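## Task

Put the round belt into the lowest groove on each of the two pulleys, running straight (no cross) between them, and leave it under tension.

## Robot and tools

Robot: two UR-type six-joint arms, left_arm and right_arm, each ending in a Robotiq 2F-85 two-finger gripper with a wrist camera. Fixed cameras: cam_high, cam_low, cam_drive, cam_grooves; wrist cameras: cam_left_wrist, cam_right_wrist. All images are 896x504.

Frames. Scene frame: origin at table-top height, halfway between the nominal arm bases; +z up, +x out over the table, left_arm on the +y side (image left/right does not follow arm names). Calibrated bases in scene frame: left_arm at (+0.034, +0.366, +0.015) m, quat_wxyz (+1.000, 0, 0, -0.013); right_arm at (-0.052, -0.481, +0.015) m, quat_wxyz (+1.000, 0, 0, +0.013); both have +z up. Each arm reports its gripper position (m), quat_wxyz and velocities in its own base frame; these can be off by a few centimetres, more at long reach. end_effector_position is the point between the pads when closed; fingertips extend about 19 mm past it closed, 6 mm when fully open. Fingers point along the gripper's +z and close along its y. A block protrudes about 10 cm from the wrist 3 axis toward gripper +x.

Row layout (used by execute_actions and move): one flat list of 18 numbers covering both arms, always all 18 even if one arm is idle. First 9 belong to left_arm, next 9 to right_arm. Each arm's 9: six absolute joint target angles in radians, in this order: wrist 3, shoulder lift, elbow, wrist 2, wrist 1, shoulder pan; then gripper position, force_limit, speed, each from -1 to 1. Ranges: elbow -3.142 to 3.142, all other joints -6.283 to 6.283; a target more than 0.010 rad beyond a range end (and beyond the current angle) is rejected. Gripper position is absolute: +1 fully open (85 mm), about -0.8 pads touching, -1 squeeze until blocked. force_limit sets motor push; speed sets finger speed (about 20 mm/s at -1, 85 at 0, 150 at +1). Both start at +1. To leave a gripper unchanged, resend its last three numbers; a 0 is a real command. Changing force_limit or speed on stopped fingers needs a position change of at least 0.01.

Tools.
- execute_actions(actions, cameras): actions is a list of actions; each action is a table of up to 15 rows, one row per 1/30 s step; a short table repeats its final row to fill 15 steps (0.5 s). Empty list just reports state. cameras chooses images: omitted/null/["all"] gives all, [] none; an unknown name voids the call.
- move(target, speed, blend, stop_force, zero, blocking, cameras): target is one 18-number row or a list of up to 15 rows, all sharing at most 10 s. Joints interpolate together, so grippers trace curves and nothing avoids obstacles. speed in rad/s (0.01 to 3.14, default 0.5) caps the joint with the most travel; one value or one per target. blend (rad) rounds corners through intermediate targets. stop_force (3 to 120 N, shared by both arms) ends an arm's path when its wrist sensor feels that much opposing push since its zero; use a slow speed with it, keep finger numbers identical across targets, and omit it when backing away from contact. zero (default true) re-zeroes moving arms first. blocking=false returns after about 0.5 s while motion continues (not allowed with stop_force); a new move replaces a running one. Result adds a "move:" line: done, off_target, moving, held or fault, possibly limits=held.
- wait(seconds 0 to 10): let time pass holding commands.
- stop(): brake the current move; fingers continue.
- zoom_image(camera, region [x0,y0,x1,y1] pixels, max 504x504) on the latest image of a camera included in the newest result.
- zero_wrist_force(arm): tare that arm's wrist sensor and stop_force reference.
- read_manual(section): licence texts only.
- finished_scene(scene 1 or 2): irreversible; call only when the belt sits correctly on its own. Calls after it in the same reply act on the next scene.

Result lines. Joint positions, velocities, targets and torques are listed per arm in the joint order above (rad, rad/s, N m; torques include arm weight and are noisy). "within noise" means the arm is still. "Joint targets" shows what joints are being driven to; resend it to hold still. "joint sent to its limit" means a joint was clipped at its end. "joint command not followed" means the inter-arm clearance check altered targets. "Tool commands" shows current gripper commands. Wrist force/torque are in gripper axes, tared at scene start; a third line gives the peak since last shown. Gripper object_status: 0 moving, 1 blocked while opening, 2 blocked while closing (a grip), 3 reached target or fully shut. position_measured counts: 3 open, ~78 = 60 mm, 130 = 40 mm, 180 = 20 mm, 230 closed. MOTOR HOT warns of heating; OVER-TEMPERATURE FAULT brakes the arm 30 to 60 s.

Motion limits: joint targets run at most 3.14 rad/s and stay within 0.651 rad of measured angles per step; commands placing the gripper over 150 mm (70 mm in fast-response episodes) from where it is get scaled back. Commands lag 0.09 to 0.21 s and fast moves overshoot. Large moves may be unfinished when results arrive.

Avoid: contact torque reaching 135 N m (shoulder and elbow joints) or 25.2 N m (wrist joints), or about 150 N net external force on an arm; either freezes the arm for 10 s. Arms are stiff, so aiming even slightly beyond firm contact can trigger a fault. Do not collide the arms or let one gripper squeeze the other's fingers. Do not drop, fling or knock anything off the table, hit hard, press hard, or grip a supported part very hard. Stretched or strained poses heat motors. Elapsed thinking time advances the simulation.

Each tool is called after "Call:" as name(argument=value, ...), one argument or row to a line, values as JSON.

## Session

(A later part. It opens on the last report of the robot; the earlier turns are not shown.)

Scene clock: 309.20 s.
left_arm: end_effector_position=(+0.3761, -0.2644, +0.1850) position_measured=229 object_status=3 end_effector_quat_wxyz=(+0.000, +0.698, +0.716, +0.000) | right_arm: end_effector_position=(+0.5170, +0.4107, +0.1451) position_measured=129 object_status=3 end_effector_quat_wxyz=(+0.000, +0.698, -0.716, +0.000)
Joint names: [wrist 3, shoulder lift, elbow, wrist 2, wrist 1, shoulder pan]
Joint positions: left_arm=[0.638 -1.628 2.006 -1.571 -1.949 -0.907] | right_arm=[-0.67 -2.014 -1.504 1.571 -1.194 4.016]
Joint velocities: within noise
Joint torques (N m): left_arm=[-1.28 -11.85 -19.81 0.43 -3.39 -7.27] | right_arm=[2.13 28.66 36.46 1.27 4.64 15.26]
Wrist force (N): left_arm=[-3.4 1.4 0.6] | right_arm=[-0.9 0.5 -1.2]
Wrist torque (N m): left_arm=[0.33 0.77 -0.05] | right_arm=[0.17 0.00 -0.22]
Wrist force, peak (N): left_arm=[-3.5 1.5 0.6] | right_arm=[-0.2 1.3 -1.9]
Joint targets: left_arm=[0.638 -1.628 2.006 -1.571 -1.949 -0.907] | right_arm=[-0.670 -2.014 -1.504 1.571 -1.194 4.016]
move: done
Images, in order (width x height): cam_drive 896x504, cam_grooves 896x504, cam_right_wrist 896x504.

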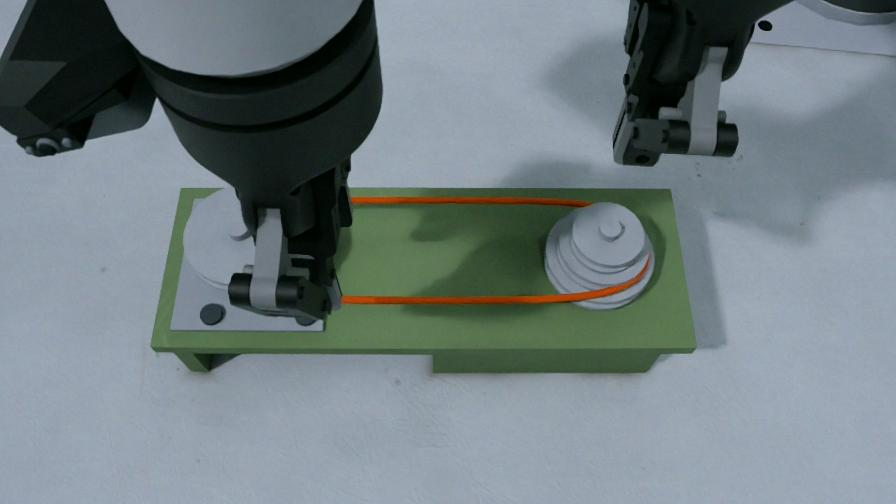

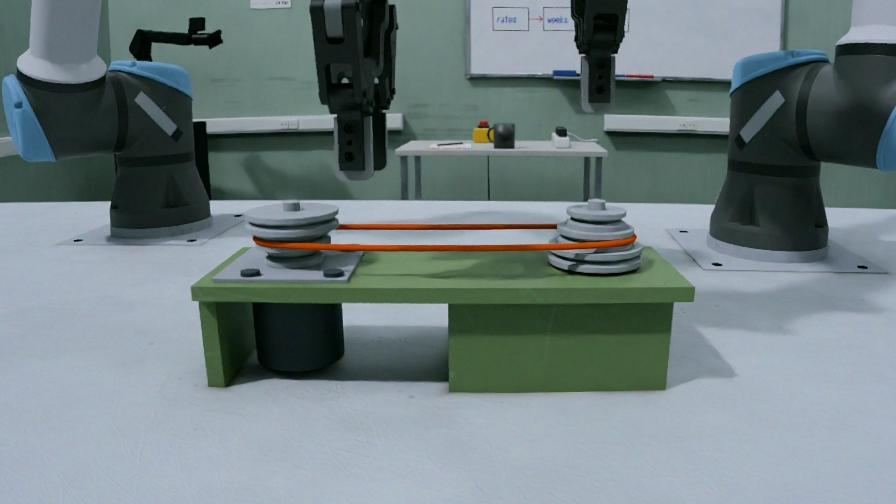

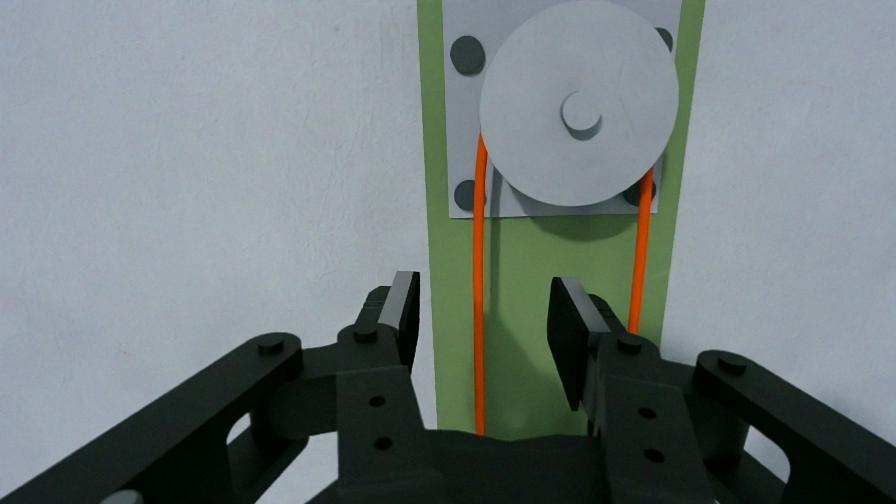

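Call:
move(
  target=[0.6379,-1.6277,2.0059,-1.5708,-1.949,-0.9069,-0.8,1,0, -0.6646,-2.0675,-1.5773,1.5708,-1.0676,4.0218,0,1,0],
  speed=0.15,
  cameras=["cam_drive","cam_grooves","cam_right_wrist","cam_low"],
)

Call:
zoom_image(
  camera="cam_grooves",
  region=[230, 150, 430, 290],
)

Scene clock: 324.93 s.
left_arm: end_effector_position=(+0.3761, -0.2644, +0.1850) position_measured=229 object_status=3 end_effector_quat_wxyz=(+0.000, +0.698, +0.716, +0.000) | right_arm: end_effector_position=(+0.5141, +0.4129, +0.0902) position_measured=129 object_status=3 end_effector_quat_wxyz=(+0.000, +0.698, -0.716, +0.000)
Joint names: [wrist 3, shoulder lift, elbow, wrist 2, wrist 1, shoulder pan]
Joint positions: left_arm=[0.638 -1.628 2.006 -1.571 -1.949 -0.907] | right_arm=[-0.665 -2.067 -1.577 1.571 -1.068 4.022]
Joint velocities: within noise
Joint torques (N m): left_arm=[-1.33 -13.4 -28.67 0.23 -1.99 -6.69] | right_arm=[2.26 33.08 14.37 0.92 4.86 16.09]
Wrist force (N): left_arm=[-3.2 1.3 0.7] | right_arm=[-1.1 0.6 -1.1]
Wrist torque (N m): left_arm=[0.33 0.74 -0.05] | right_arm=[0.20 0.03 -0.22]
Wrist force, peak (N): left_arm=[-3.6 1.3 0.6] | right_arm=[-0.8 0.5 -1.9]
Joint targets: left_arm=[0.638 -1.628 2.006 -1.571 -1.949 -0.907] | right_arm=[-0.665 -2.067 -1.577 1.571 -1.068 4.022]
move: done
Images, in order (width x height): cam_low 896x504, cam_drive 896x504, cam_grooves 896x504, cam_right_wrist 896x504.

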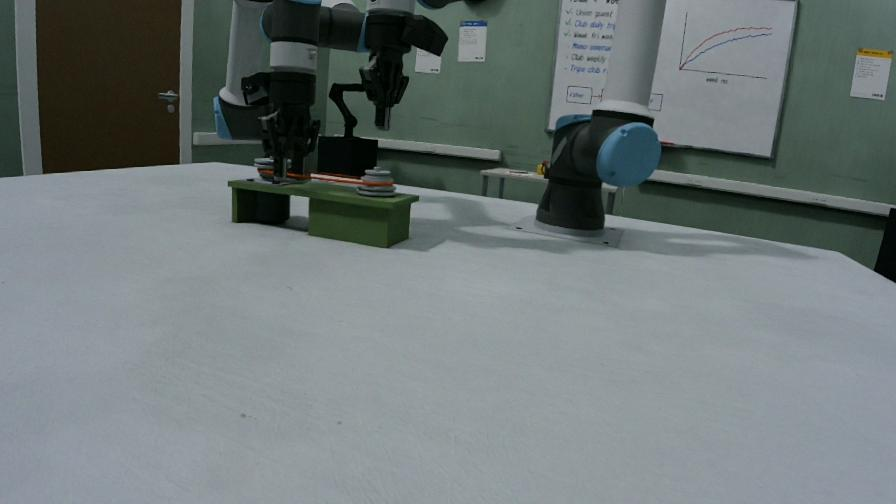

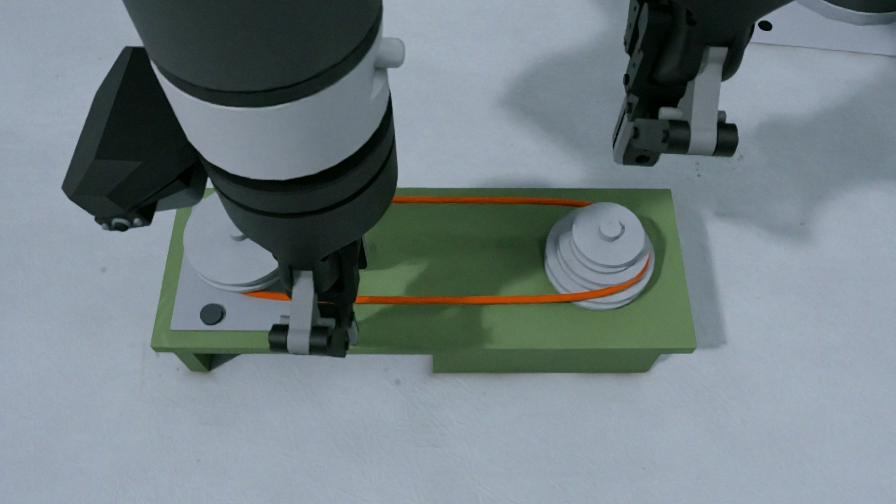

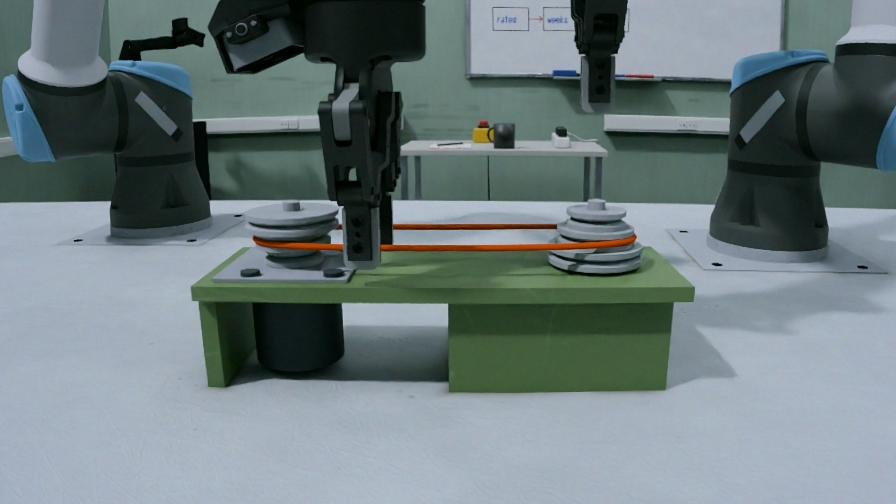

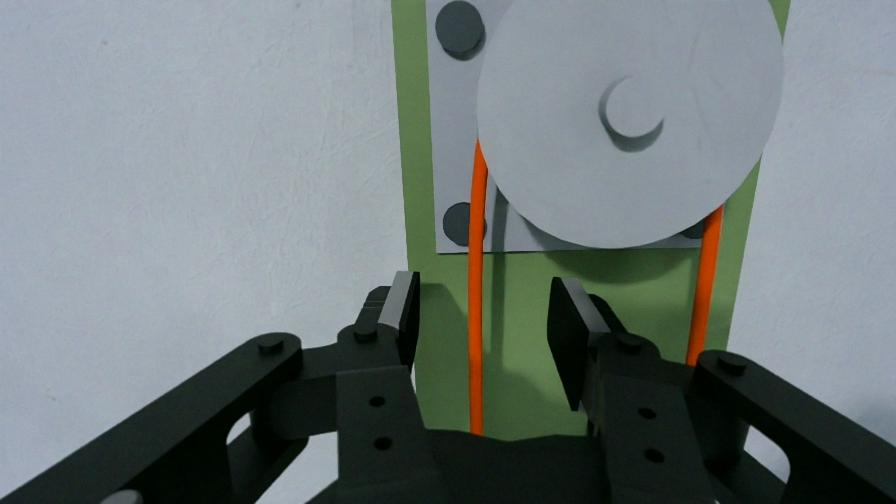

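Scaled by 2.520 from the camera's 896x504 image, which has a finer 1280x720 frame.

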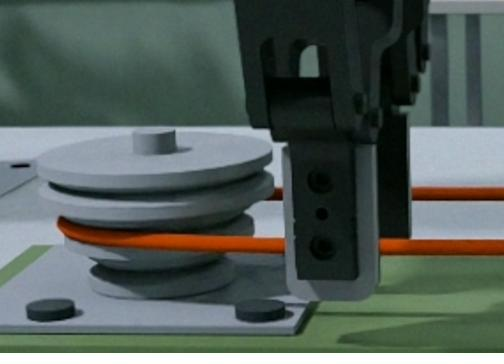

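Call:
move(
  target=[
    [0.6379,-1.6277,2.0059,-1.5708,-1.949,-0.9069,-0.8,1,0, -0.6652,-2.0632,-1.5705,1.5708,-1.0787,4.0212,0,1,0],
    [0.6379,-1.6277,2.0059,-1.5708,-1.949,-0.9069,-0.8,1,0, -0.6652,-2.0632,-1.5705,1.5708,-1.0787,4.0212,-1,-1,-1],
  ],
  speed=0.15,
  cameras=["cam_drive","cam_grooves","cam_right_wrist"],
)

Call:
zoom_image(
  camera="cam_grooves",
  region=[230, 150, 430, 290],
)

Scene clock: 344.33 s.
left_arm: end_effector_position=(+0.3761, -0.2644, +0.1850) position_measured=229 object_status=3 end_effector_quat_wxyz=(+0.000, +0.698, +0.716, +0.000) | right_arm: end_effector_position=(+0.5147, +0.4130, +0.0947) position_measured=221 object_status=0 end_effector_quat_wxyz=(+0.000, +0.698, -0.716, +0.000)
Joint names: [wrist 3, shoulder lift, elbow, wrist 2, wrist 1, shoulder pan]
Joint positions: left_arm=[0.638 -1.628 2.006 -1.571 -1.949 -0.907] | right_arm=[-0.665 -2.063 -1.57 1.571 -1.079 4.021]
Joint velocities: within noise
Joint torques (N m): left_arm=[-1.15 -13.98 -40.31 -0.24 -1.38 -5.25] | right_arm=[-1.9 45.78 31.24 0.24 1.21 -11.93]
Wrist force (N): left_arm=[-3.4 1.1 0.5] | right_arm=[-1.0 0.5 -1.2]
Wrist torque (N m): left_arm=[0.30 0.78 -0.05] | right_arm=[0.20 0.01 -0.22]
Wrist force, peak (N): left_arm=[-3.6 1.4 0.6] | right_arm=[-1.0 0.8 -1.5]
Joint targets: left_arm=[0.638 -1.628 2.006 -1.571 -1.949 -0.907] | right_arm=[-0.665 -2.063 -1.571 1.571 -1.079 4.021]
move: done
Images, in order (width x height): cam_drive 896x504, cam_grooves 896x504, cam_right_wrist 896x504.

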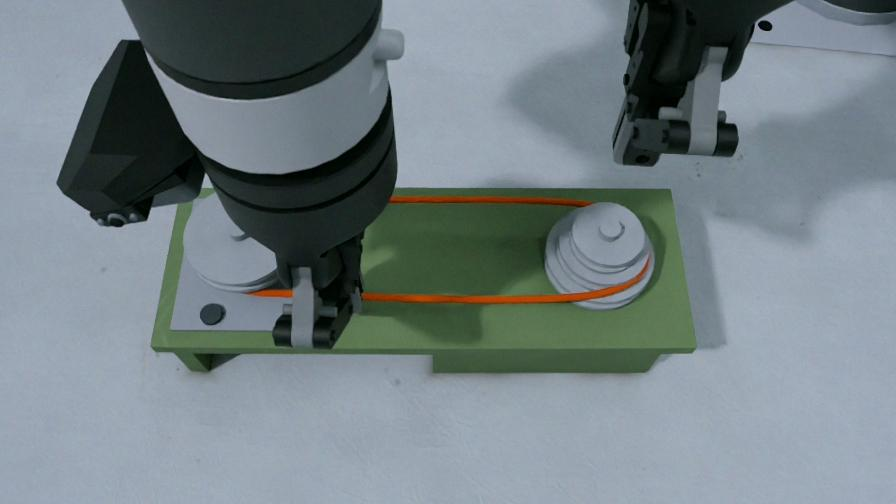

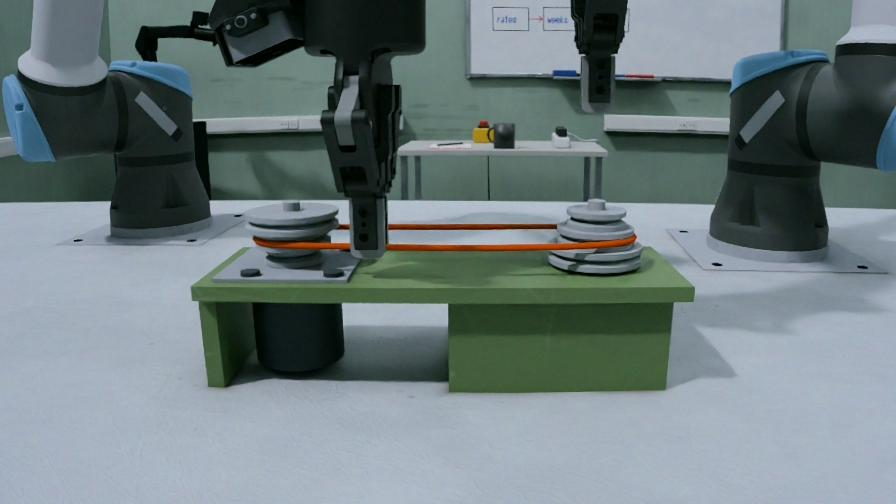

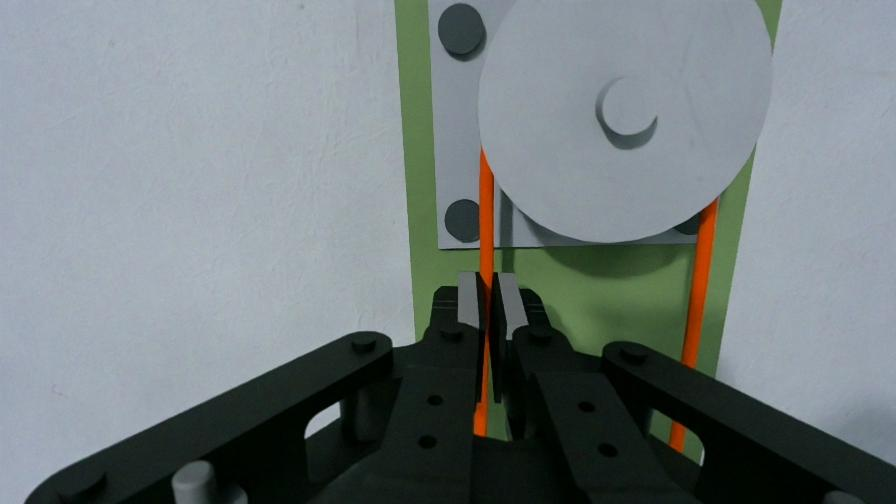

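Scaled by 2.520 from the camera's 896x504 image, which has a finer 1280x720 frame.

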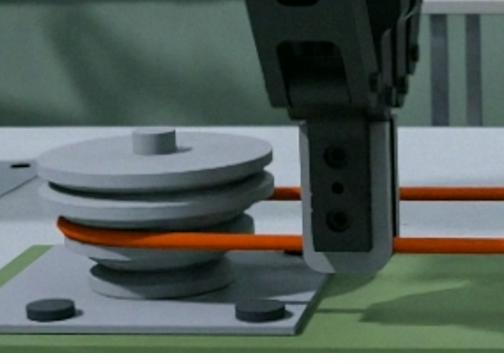

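Call:
wait(
  seconds=0.5,
  cameras=["cam_right_wrist"],
)

Call:
zoom_image(
  camera="cam_right_wrist",
  region=[408, 130, 578, 300],
)

Scene clock: 346.87 s.
left_arm: end_effector_position=(+0.3761, -0.2644, +0.1850) position_measured=229 object_status=3 end_effector_quat_wxyz=(+0.000, +0.698, +0.716, +0.000) | right_arm: end_effector_position=(+0.5147, +0.4130, +0.0947) position_measured=221 object_status=2 end_effector_quat_wxyz=(+0.000, +0.698, -0.716, +0.000)
Joint names: [wrist 3, shoulder lift, elbow, wrist 2, wrist 1, shoulder pan]
Joint positions: left_arm=[0.638 -1.628 2.006 -1.571 -1.949 -0.907] | right_arm=[-0.665 -2.063 -1.57 1.571 -1.079 4.021]
Joint velocities: within noise
Joint torques (N m): left_arm=[-1 -15.15 -39.75 -0.22 -1.46 -4.75] | right_arm=[-1.9 45.73 26.18 0.05 1.98 -12.17]
Wrist force (N): left_arm=[-3.3 1.2 0.6] | right_arm=[-0.8 0.7 -1.4]
Wrist torque (N m): left_arm=[0.31 0.76 -0.05] | right_arm=[0.23 -0.02 -0.22]
Wrist force, peak (N): left_arm=[-3.4 1.4 0.5] | right_arm=[-1.1 0.9 -1.4]
Joint targets: left_arm=[0.638 -1.628 2.006 -1.571 -1.949 -0.907] | right_arm=[-0.665 -2.063 -1.571 1.571 -1.079 4.021]
Tool commands: left_gripper/position=-0.8 left_gripper/force_limit=+1.0 left_gripper/speed=+0.0 right_gripper/position=-1.0 right_gripper/force_limit=-1.0 right_gripper/speed=-1.0
wait: 0.50 s; at rest from the start
Images, in order (width x height): cam_right_wrist 896x504.

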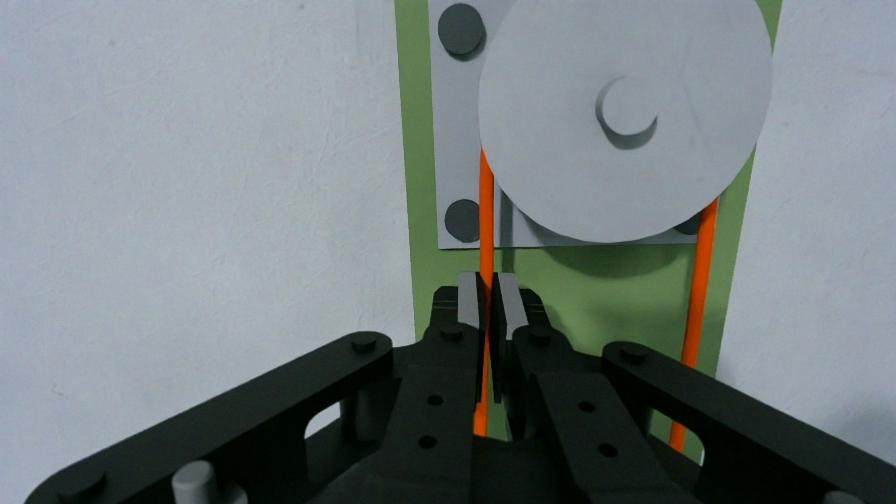

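Scaled by 2.965 from the camera's 896x504 image, which has a finer 1280x720 frame.

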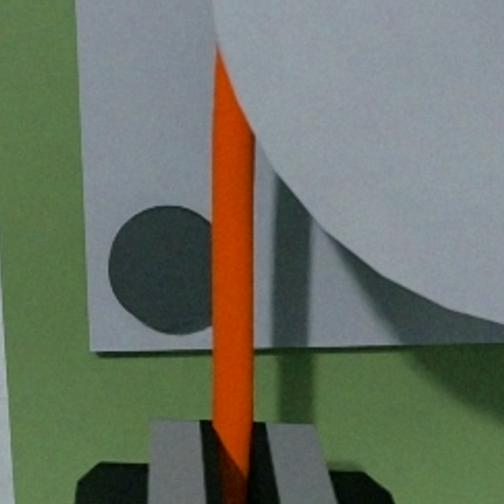

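Call:
move(
  target=[0.6379,-1.6277,2.0059,-1.5708,-1.949,-0.9069,-0.8,1,0, -0.6639,-2.0627,-1.5879,1.5708,-1.0618,4.0225,-1,-1,-1],
  speed=0.05,
  cameras=["cam_grooves","cam_right_wrist"],
)

Call:
zoom_image(
  camera="cam_grooves",
  region=[230, 150, 430, 290],
)

Call:
zoom_image(
  camera="cam_right_wrist",
  region=[408, 60, 778, 300],
)

Scene clock: 362.63 s.
left_arm: end_effector_position=(+0.3761, -0.2644, +0.1850) position_measured=229 object_status=3 end_effector_quat_wxyz=(+0.000, +0.698, +0.716, +0.000) | right_arm: end_effector_position=(+0.5120, +0.4111, +0.0891) position_measured=221 object_status=2 end_effector_quat_wxyz=(+0.000, +0.698, -0.716, +0.000) end_effector_velocity=(-0.001, -0.001, -0.001) end_effector_angular_velocity=(-0.001, +0.001, +0.001)
Joint names: [wrist 3, shoulder lift, elbow, wrist 2, wrist 1, shoulder pan]
Joint positions: left_arm=[0.638 -1.628 2.006 -1.571 -1.949 -0.907] | right_arm=[-0.664 -2.063 -1.588 1.571 -1.062 4.022]
Joint velocities: left_arm=[within noise] | right_arm=[0 0.001 -0.005 0 0.003 0.001]
Joint torques (N m): left_arm=[-0.96 -15.63 -38.42 -0.29 -1.47 -3.87] | right_arm=[2.3 46.67 14.47 -0.31 4.46 15.41]
Wrist force (N): left_arm=[-3.2 1.2 0.7] | right_arm=[-1.2 0.3 -1.4]
Wrist torque (N m): left_arm=[0.31 0.75 -0.05] | right_arm=[0.19 0.03 -0.23]
Wrist force, peak (N): left_arm=[-3.5 1.2 0.6] | right_arm=[-1.1 0.7 -1.6]
Joint targets: left_arm=[0.638 -1.628 2.006 -1.571 -1.949 -0.907] | right_arm=[-0.664 -2.063 -1.588 1.571 -1.062 4.022]
move: done
Images, in order (width x height): cam_grooves 896x504, cam_right_wrist 896x504.

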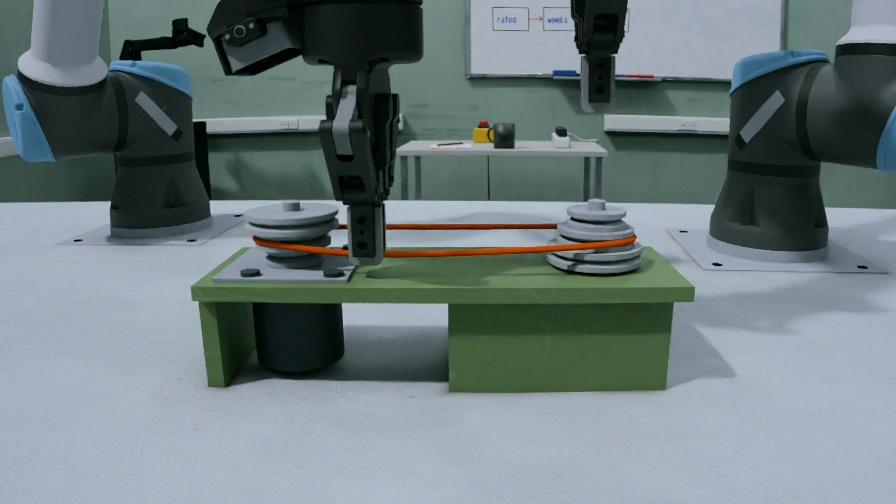

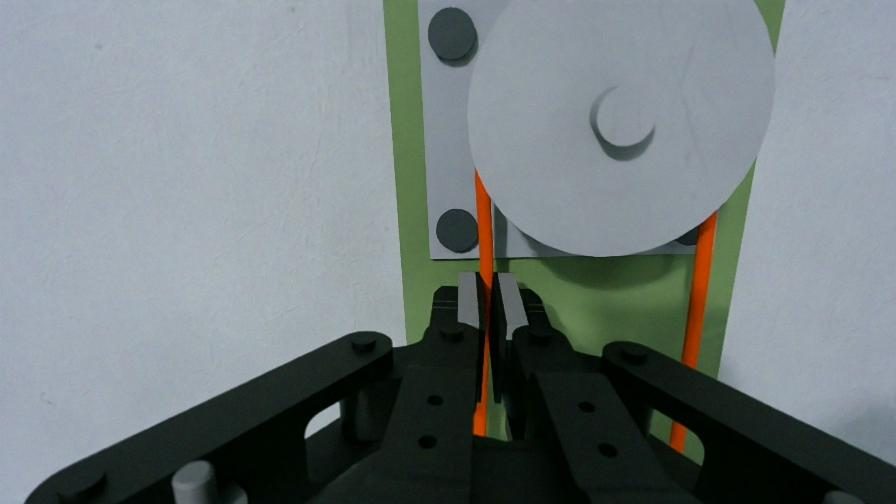

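Scaled by 2.520 from the camera's 896x504 image, which has a finer 1280x720 frame.

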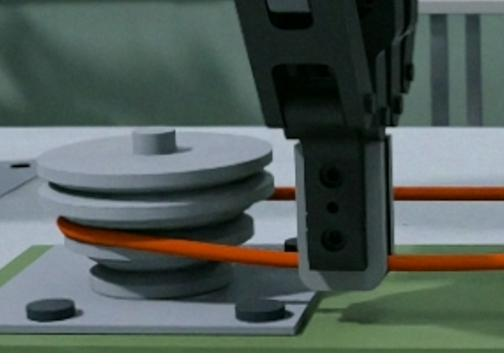

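Scaled by 1.362 from the camera's 896x504 image, which has a finer 1280x720 frame.

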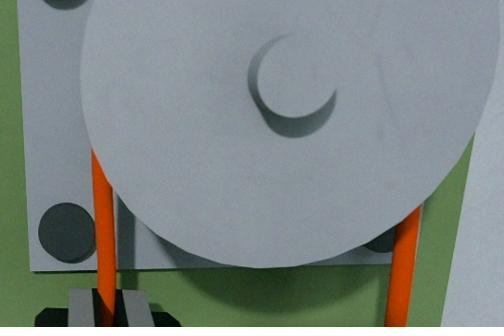

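Call:
move(
  target=[0.6379,-1.6277,2.0059,-1.5708,-1.949,-0.9069,-0.8,1,0, -0.6689,-2.0632,-1.5882,1.5708,-1.061,4.0175,-1,-1,-1],
  speed=0.05,
  cameras=["cam_grooves","cam_right_wrist"],
)

Call:
zoom_image(
  camera="cam_grooves",
  region=[230, 150, 430, 290],
)

Scene clock: 388.87 s.
left_arm: end_effector_position=(+0.3761, -0.2644, +0.1850) position_measured=229 object_status=3 end_effector_quat_wxyz=(+0.000, +0.698, +0.716, +0.000) | right_arm: end_effector_position=(+0.5140, +0.4086, +0.0887) position_measured=221 object_status=2 end_effector_quat_wxyz=(+0.000, +0.698, -0.716, +0.000)
Joint names: [wrist 3, shoulder lift, elbow, wrist 2, wrist 1, shoulder pan]
Joint positions: left_arm=[0.638 -1.628 2.006 -1.571 -1.949 -0.907] | right_arm=[-0.669 -2.063 -1.588 1.571 -1.061 4.018]
Joint velocities: within noise
Joint torques (N m): left_arm=[-0.8 -16.85 -39.01 -0.17 -1.63 -3.79] | right_arm=[-1.76 32.82 13.3 -0.67 4.57 -11.92]
Wrist force (N): left_arm=[-3.4 1.1 0.8] | right_arm=[-0.9 0.3 -1.5]
Wrist torque (N m): left_arm=[0.29 0.77 -0.05] | right_arm=[0.17 -0.01 -0.22]
Wrist force, peak (N): left_arm=[-3.5 1.3 0.5] | right_arm=[-1.4 0.4 -1.5]
Joint targets: left_arm=[0.638 -1.628 2.006 -1.571 -1.949 -0.907] | right_arm=[-0.669 -2.063 -1.588 1.571 -1.061 4.018]
move: done
Images, in order (width x height): cam_grooves 896x504, cam_right_wrist 896x504.

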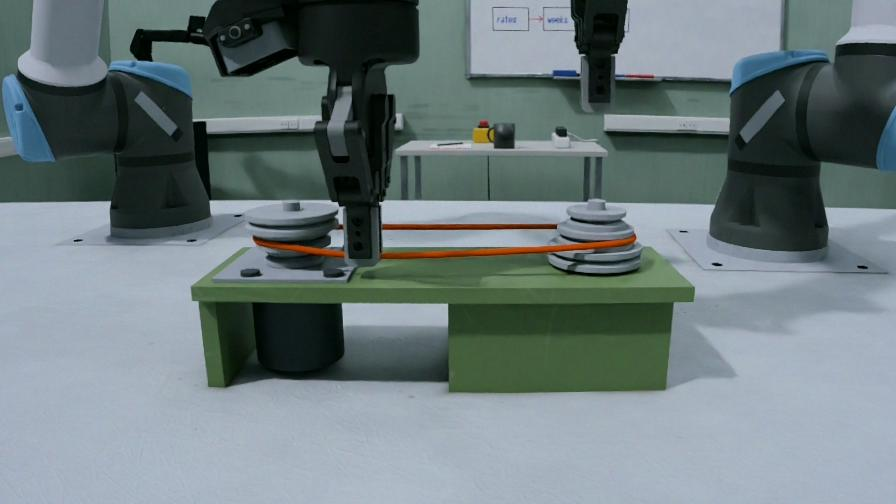

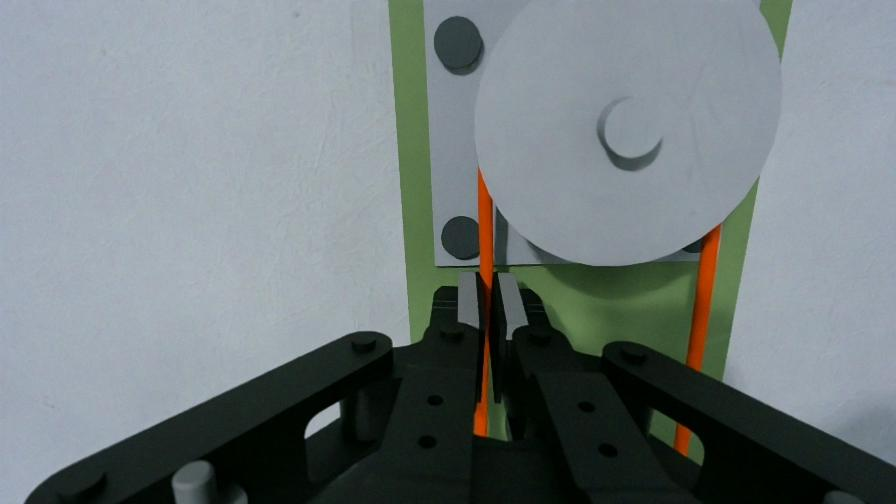

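Scaled by 2.520 from the camera's 896x504 image, which has a finer 1280x720 frame.

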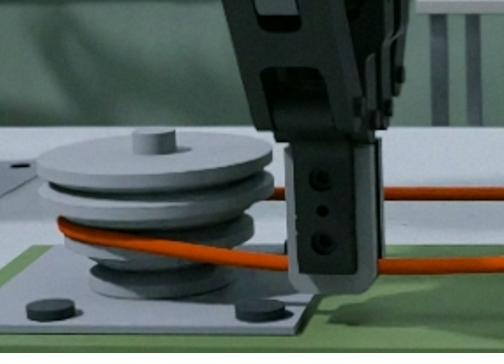

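Call:
move(
  target=[0.6379,-1.6277,2.0059,-1.5708,-1.949,-0.9069,-0.8,1,0, -0.6765,-2.0577,-1.6015,1.5708,-1.0532,4.0099,-1,-1,-1],
  speed=0.05,
  cameras=["cam_grooves","cam_right_wrist"],
)

Call:
zoom_image(
  camera="cam_grooves",
  region=[230, 150, 430, 290],
)

Call:
zoom_image(
  camera="cam_right_wrist",
  region=[408, 0, 808, 300],
)

Scene clock: 395.90 s.
left_arm: end_effector_position=(+0.3761, -0.2644, +0.1850) position_measured=229 object_status=3 end_effector_quat_wxyz=(+0.000, +0.698, +0.716, +0.000) | right_arm: end_effector_position=(+0.5148, +0.4020, +0.0871) position_measured=221 object_status=2 end_effector_quat_wxyz=(+0.000, +0.698, -0.716, +0.000)
Joint names: [wrist 3, shoulder lift, elbow, wrist 2, wrist 1, shoulder pan]
Joint positions: left_arm=[0.638 -1.628 2.006 -1.571 -1.949 -0.907] | right_arm=[-0.676 -2.058 -1.601 1.571 -1.053 4.01]
Joint velocities: within noise
Joint torques (N m): left_arm=[-0.77 -17.92 -37.35 -0.26 -1.55 -3.16] | right_arm=[-1.79 47.05 11.5 -1.04 4.53 -12.2]
Wrist force (N): left_arm=[-3.2 1.0 0.4] | right_arm=[-0.9 0.5 -1.6]
Wrist torque (N m): left_arm=[0.28 0.75 -0.05] | right_arm=[0.22 -0.03 -0.23]
Wrist force, peak (N): left_arm=[-3.5 1.5 0.6] | right_arm=[-1.2 0.5 -1.9]
Joint targets: left_arm=[0.638 -1.628 2.006 -1.571 -1.949 -0.907] | right_arm=[-0.677 -2.058 -1.602 1.571 -1.053 4.010]
move: done
Images, in order (width x height): cam_grooves 896x504, cam_right_wrist 896x504.

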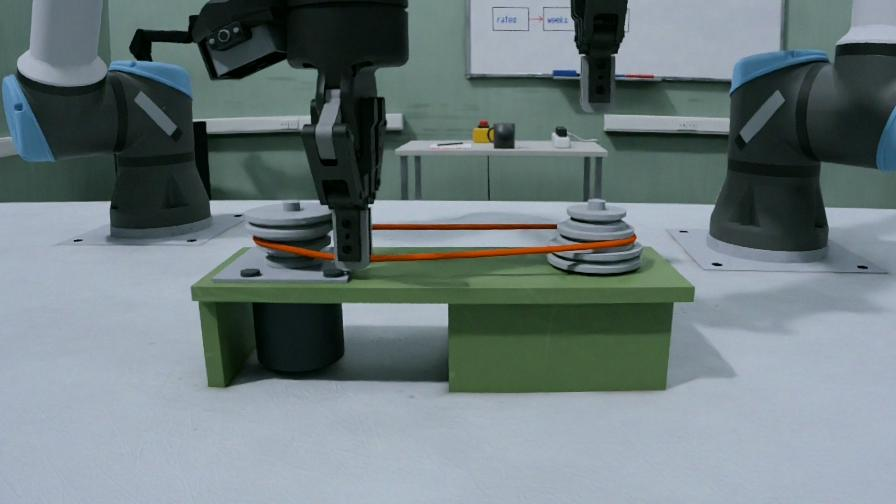

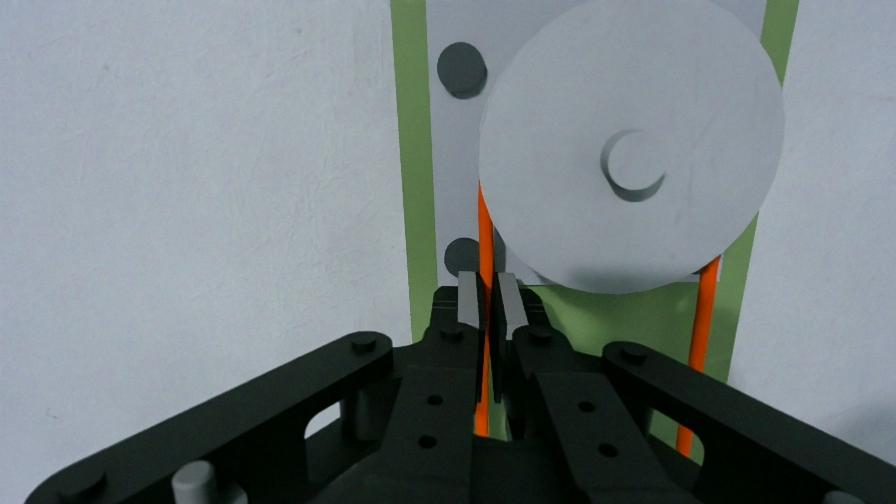

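Scaled by 2.520 from the camera's 896x504 image, which has a finer 1280x720 frame.

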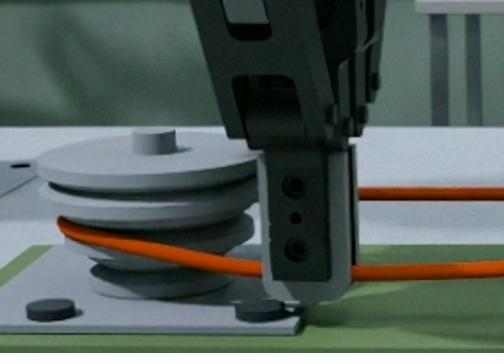

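Scaled by 1.260 from the camera's 896x504 image, which has a finer 1280x720 frame.

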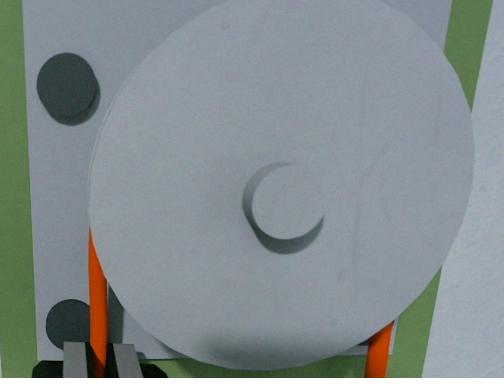

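Call:
move(
  target=[
    [0.6379,-1.6277,2.0059,-1.5708,-1.949,-0.9069,-0.8,1,0, -0.6637,-2.049,-1.6154,1.5708,-1.048,4.0227,-1,-1,-1],
    [0.6379,-1.6277,2.0059,-1.5708,-1.949,-0.9069,-0.8,1,0, -0.6637,-2.049,-1.6154,1.5708,-1.048,4.0227,-0.5,-1,-1],
  ],
  speed=0.05,
  cameras=["cam_grooves","cam_right_wrist"],
)

Call:
zoom_image(
  camera="cam_grooves",
  region=[230, 150, 430, 290],
)

Call:
zoom_image(
  camera="cam_right_wrist",
  region=[408, 0, 808, 300],
)

Scene clock: 429.57 s.
left_arm: end_effector_position=(+0.3761, -0.2644, +0.1850) position_measured=229 object_status=3 end_effector_quat_wxyz=(+0.000, +0.698, +0.716, +0.000) | right_arm: end_effector_position=(+0.5069, +0.4051, +0.0870) position_measured=192 object_status=0 end_effector_quat_wxyz=(+0.000, +0.698, -0.716, +0.000)
Joint names: [wrist 3, shoulder lift, elbow, wrist 2, wrist 1, shoulder pan]
Joint positions: left_arm=[0.638 -1.628 2.006 -1.571 -1.949 -0.907] | right_arm=[-0.664 -2.049 -1.615 1.571 -1.048 4.023]
Joint velocities: within noise
Joint torques (N m): left_arm=[-0.69 -18.4 -36.62 -0.38 -1.56 -2.61] | right_arm=[2.13 45.73 14.81 -1.38 4.44 15.57]
Wrist force (N): left_arm=[-3.3 1.1 0.3] | right_arm=[-0.9 0.4 -1.4]
Wrist torque (N m): left_arm=[0.30 0.76 -0.05] | right_arm=[0.19 0.00 -0.22]
Wrist force, peak (N): left_arm=[-3.5 1.2 0.6] | right_arm=[-1.2 0.2 -1.9]
Joint targets: left_arm=[0.638 -1.628 2.006 -1.571 -1.949 -0.907] | right_arm=[-0.664 -2.049 -1.615 1.571 -1.048 4.023]
move: done
Images, in order (width x height): cam_grooves 896x504, cam_right_wrist 896x504.

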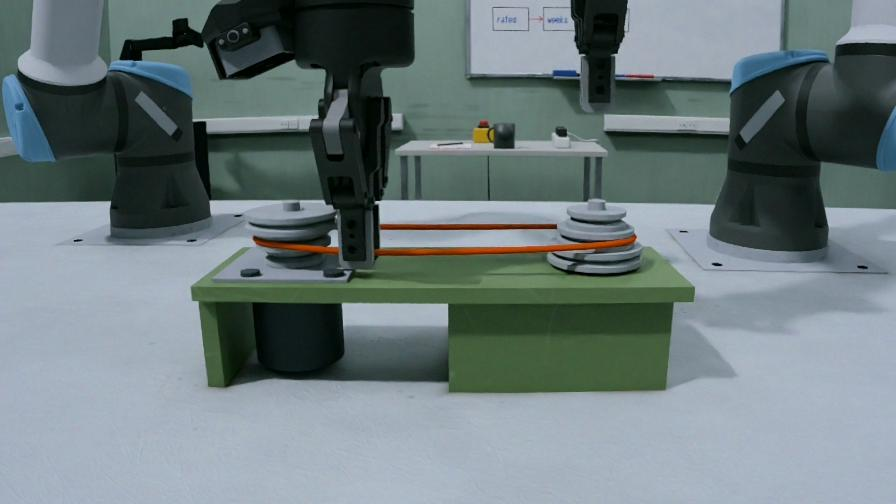

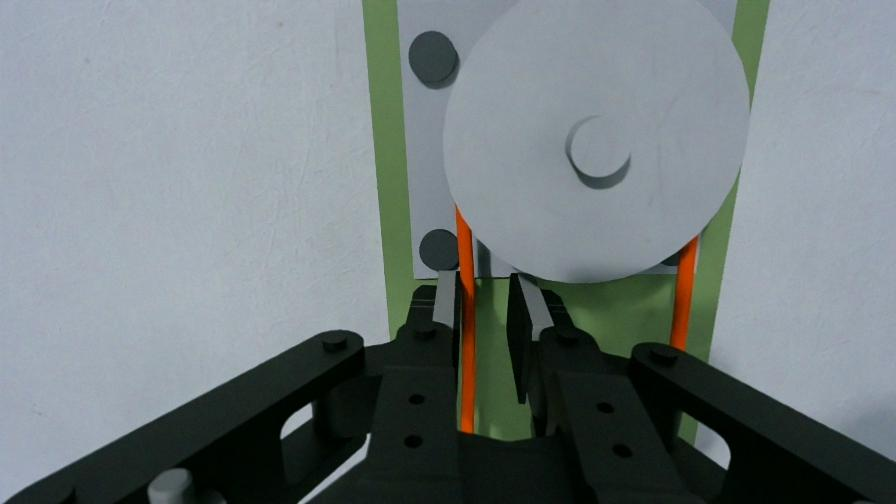

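Scaled by 2.520 from the camera's 896x504 image, which has a finer 1280x720 frame.

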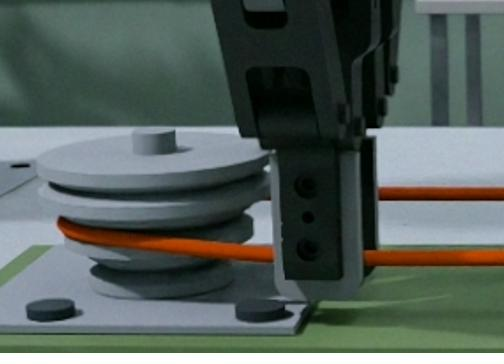

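Scaled by 1.260 from the camera's 896x504 image, which has a finer 1280x720 frame.

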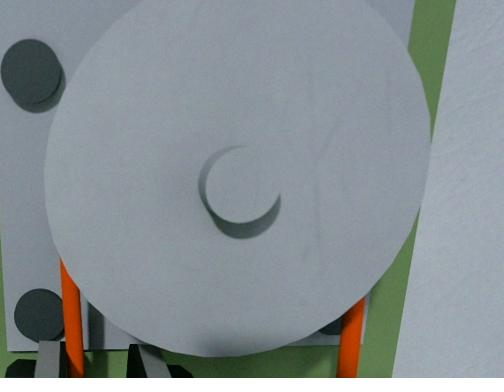

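Call:
move(
  target=[0.6379,-1.6277,2.0059,-1.5708,-1.949,-0.9069,-0.8,1,0, -0.6637,-1.9889,-1.5421,1.5708,-1.1814,4.0227,-0.3,-1,-1],
  speed=0.1,
  cameras=["cam_grooves","cam_drive"],
)

Call:
zoom_image(
  camera="cam_grooves",
  region=[230, 190, 360, 285],
)

Scene clock: 436.40 s.
left_arm: end_effector_position=(+0.3761, -0.2644, +0.1850) position_measured=229 object_status=3 end_effector_quat_wxyz=(+0.000, +0.698, +0.716, +0.000) | right_arm: end_effector_position=(+0.5069, +0.4051, +0.1449) position_measured=167 object_status=3 end_effector_quat_wxyz=(+0.000, +0.698, -0.716, +0.000)
Joint names: [wrist 3, shoulder lift, elbow, wrist 2, wrist 1, shoulder pan]
Joint positions: left_arm=[0.638 -1.628 2.006 -1.571 -1.949 -0.907] | right_arm=[-0.664 -1.989 -1.542 1.571 -1.181 4.023]
Joint velocities: within noise
Joint torques (N m): left_arm=[-0.41 -19.51 -35.54 -0.36 -1.4 -2.68] | right_arm=[2.11 44.68 36.65 -1.68 0.29 14.39]
Wrist force (N): left_arm=[-3.2 1.2 0.5] | right_arm=[-0.7 0.7 -1.0]
Wrist torque (N m): left_arm=[0.31 0.74 -0.05] | right_arm=[0.21 -0.03 -0.23]
Wrist force, peak (N): left_arm=[-3.5 1.3 0.8] | right_arm=[-1.0 0.9 -1.5]
Joint targets: left_arm=[0.638 -1.628 2.006 -1.571 -1.949 -0.907] | right_arm=[-0.664 -1.989 -1.542 1.571 -1.181 4.023]
move: done
Images, in order (width x height): cam_drive 896x504, cam_grooves 896x504.

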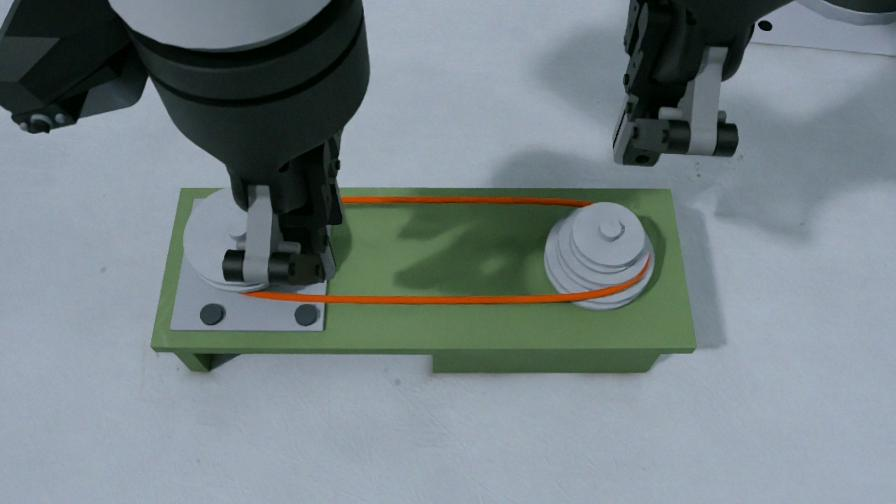

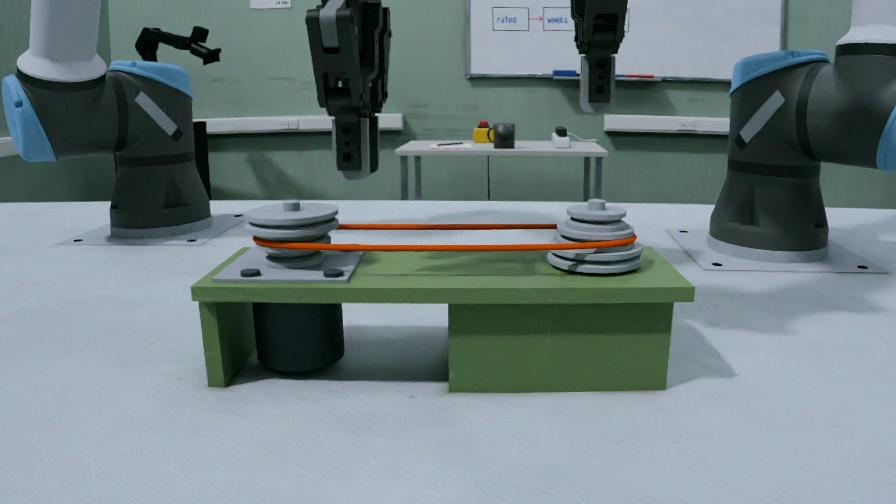

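Scaled by 3.877 from the camera's 896x504 image, which has a finer 1280x720 frame.

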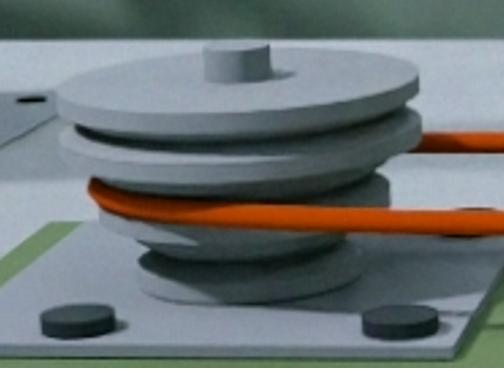

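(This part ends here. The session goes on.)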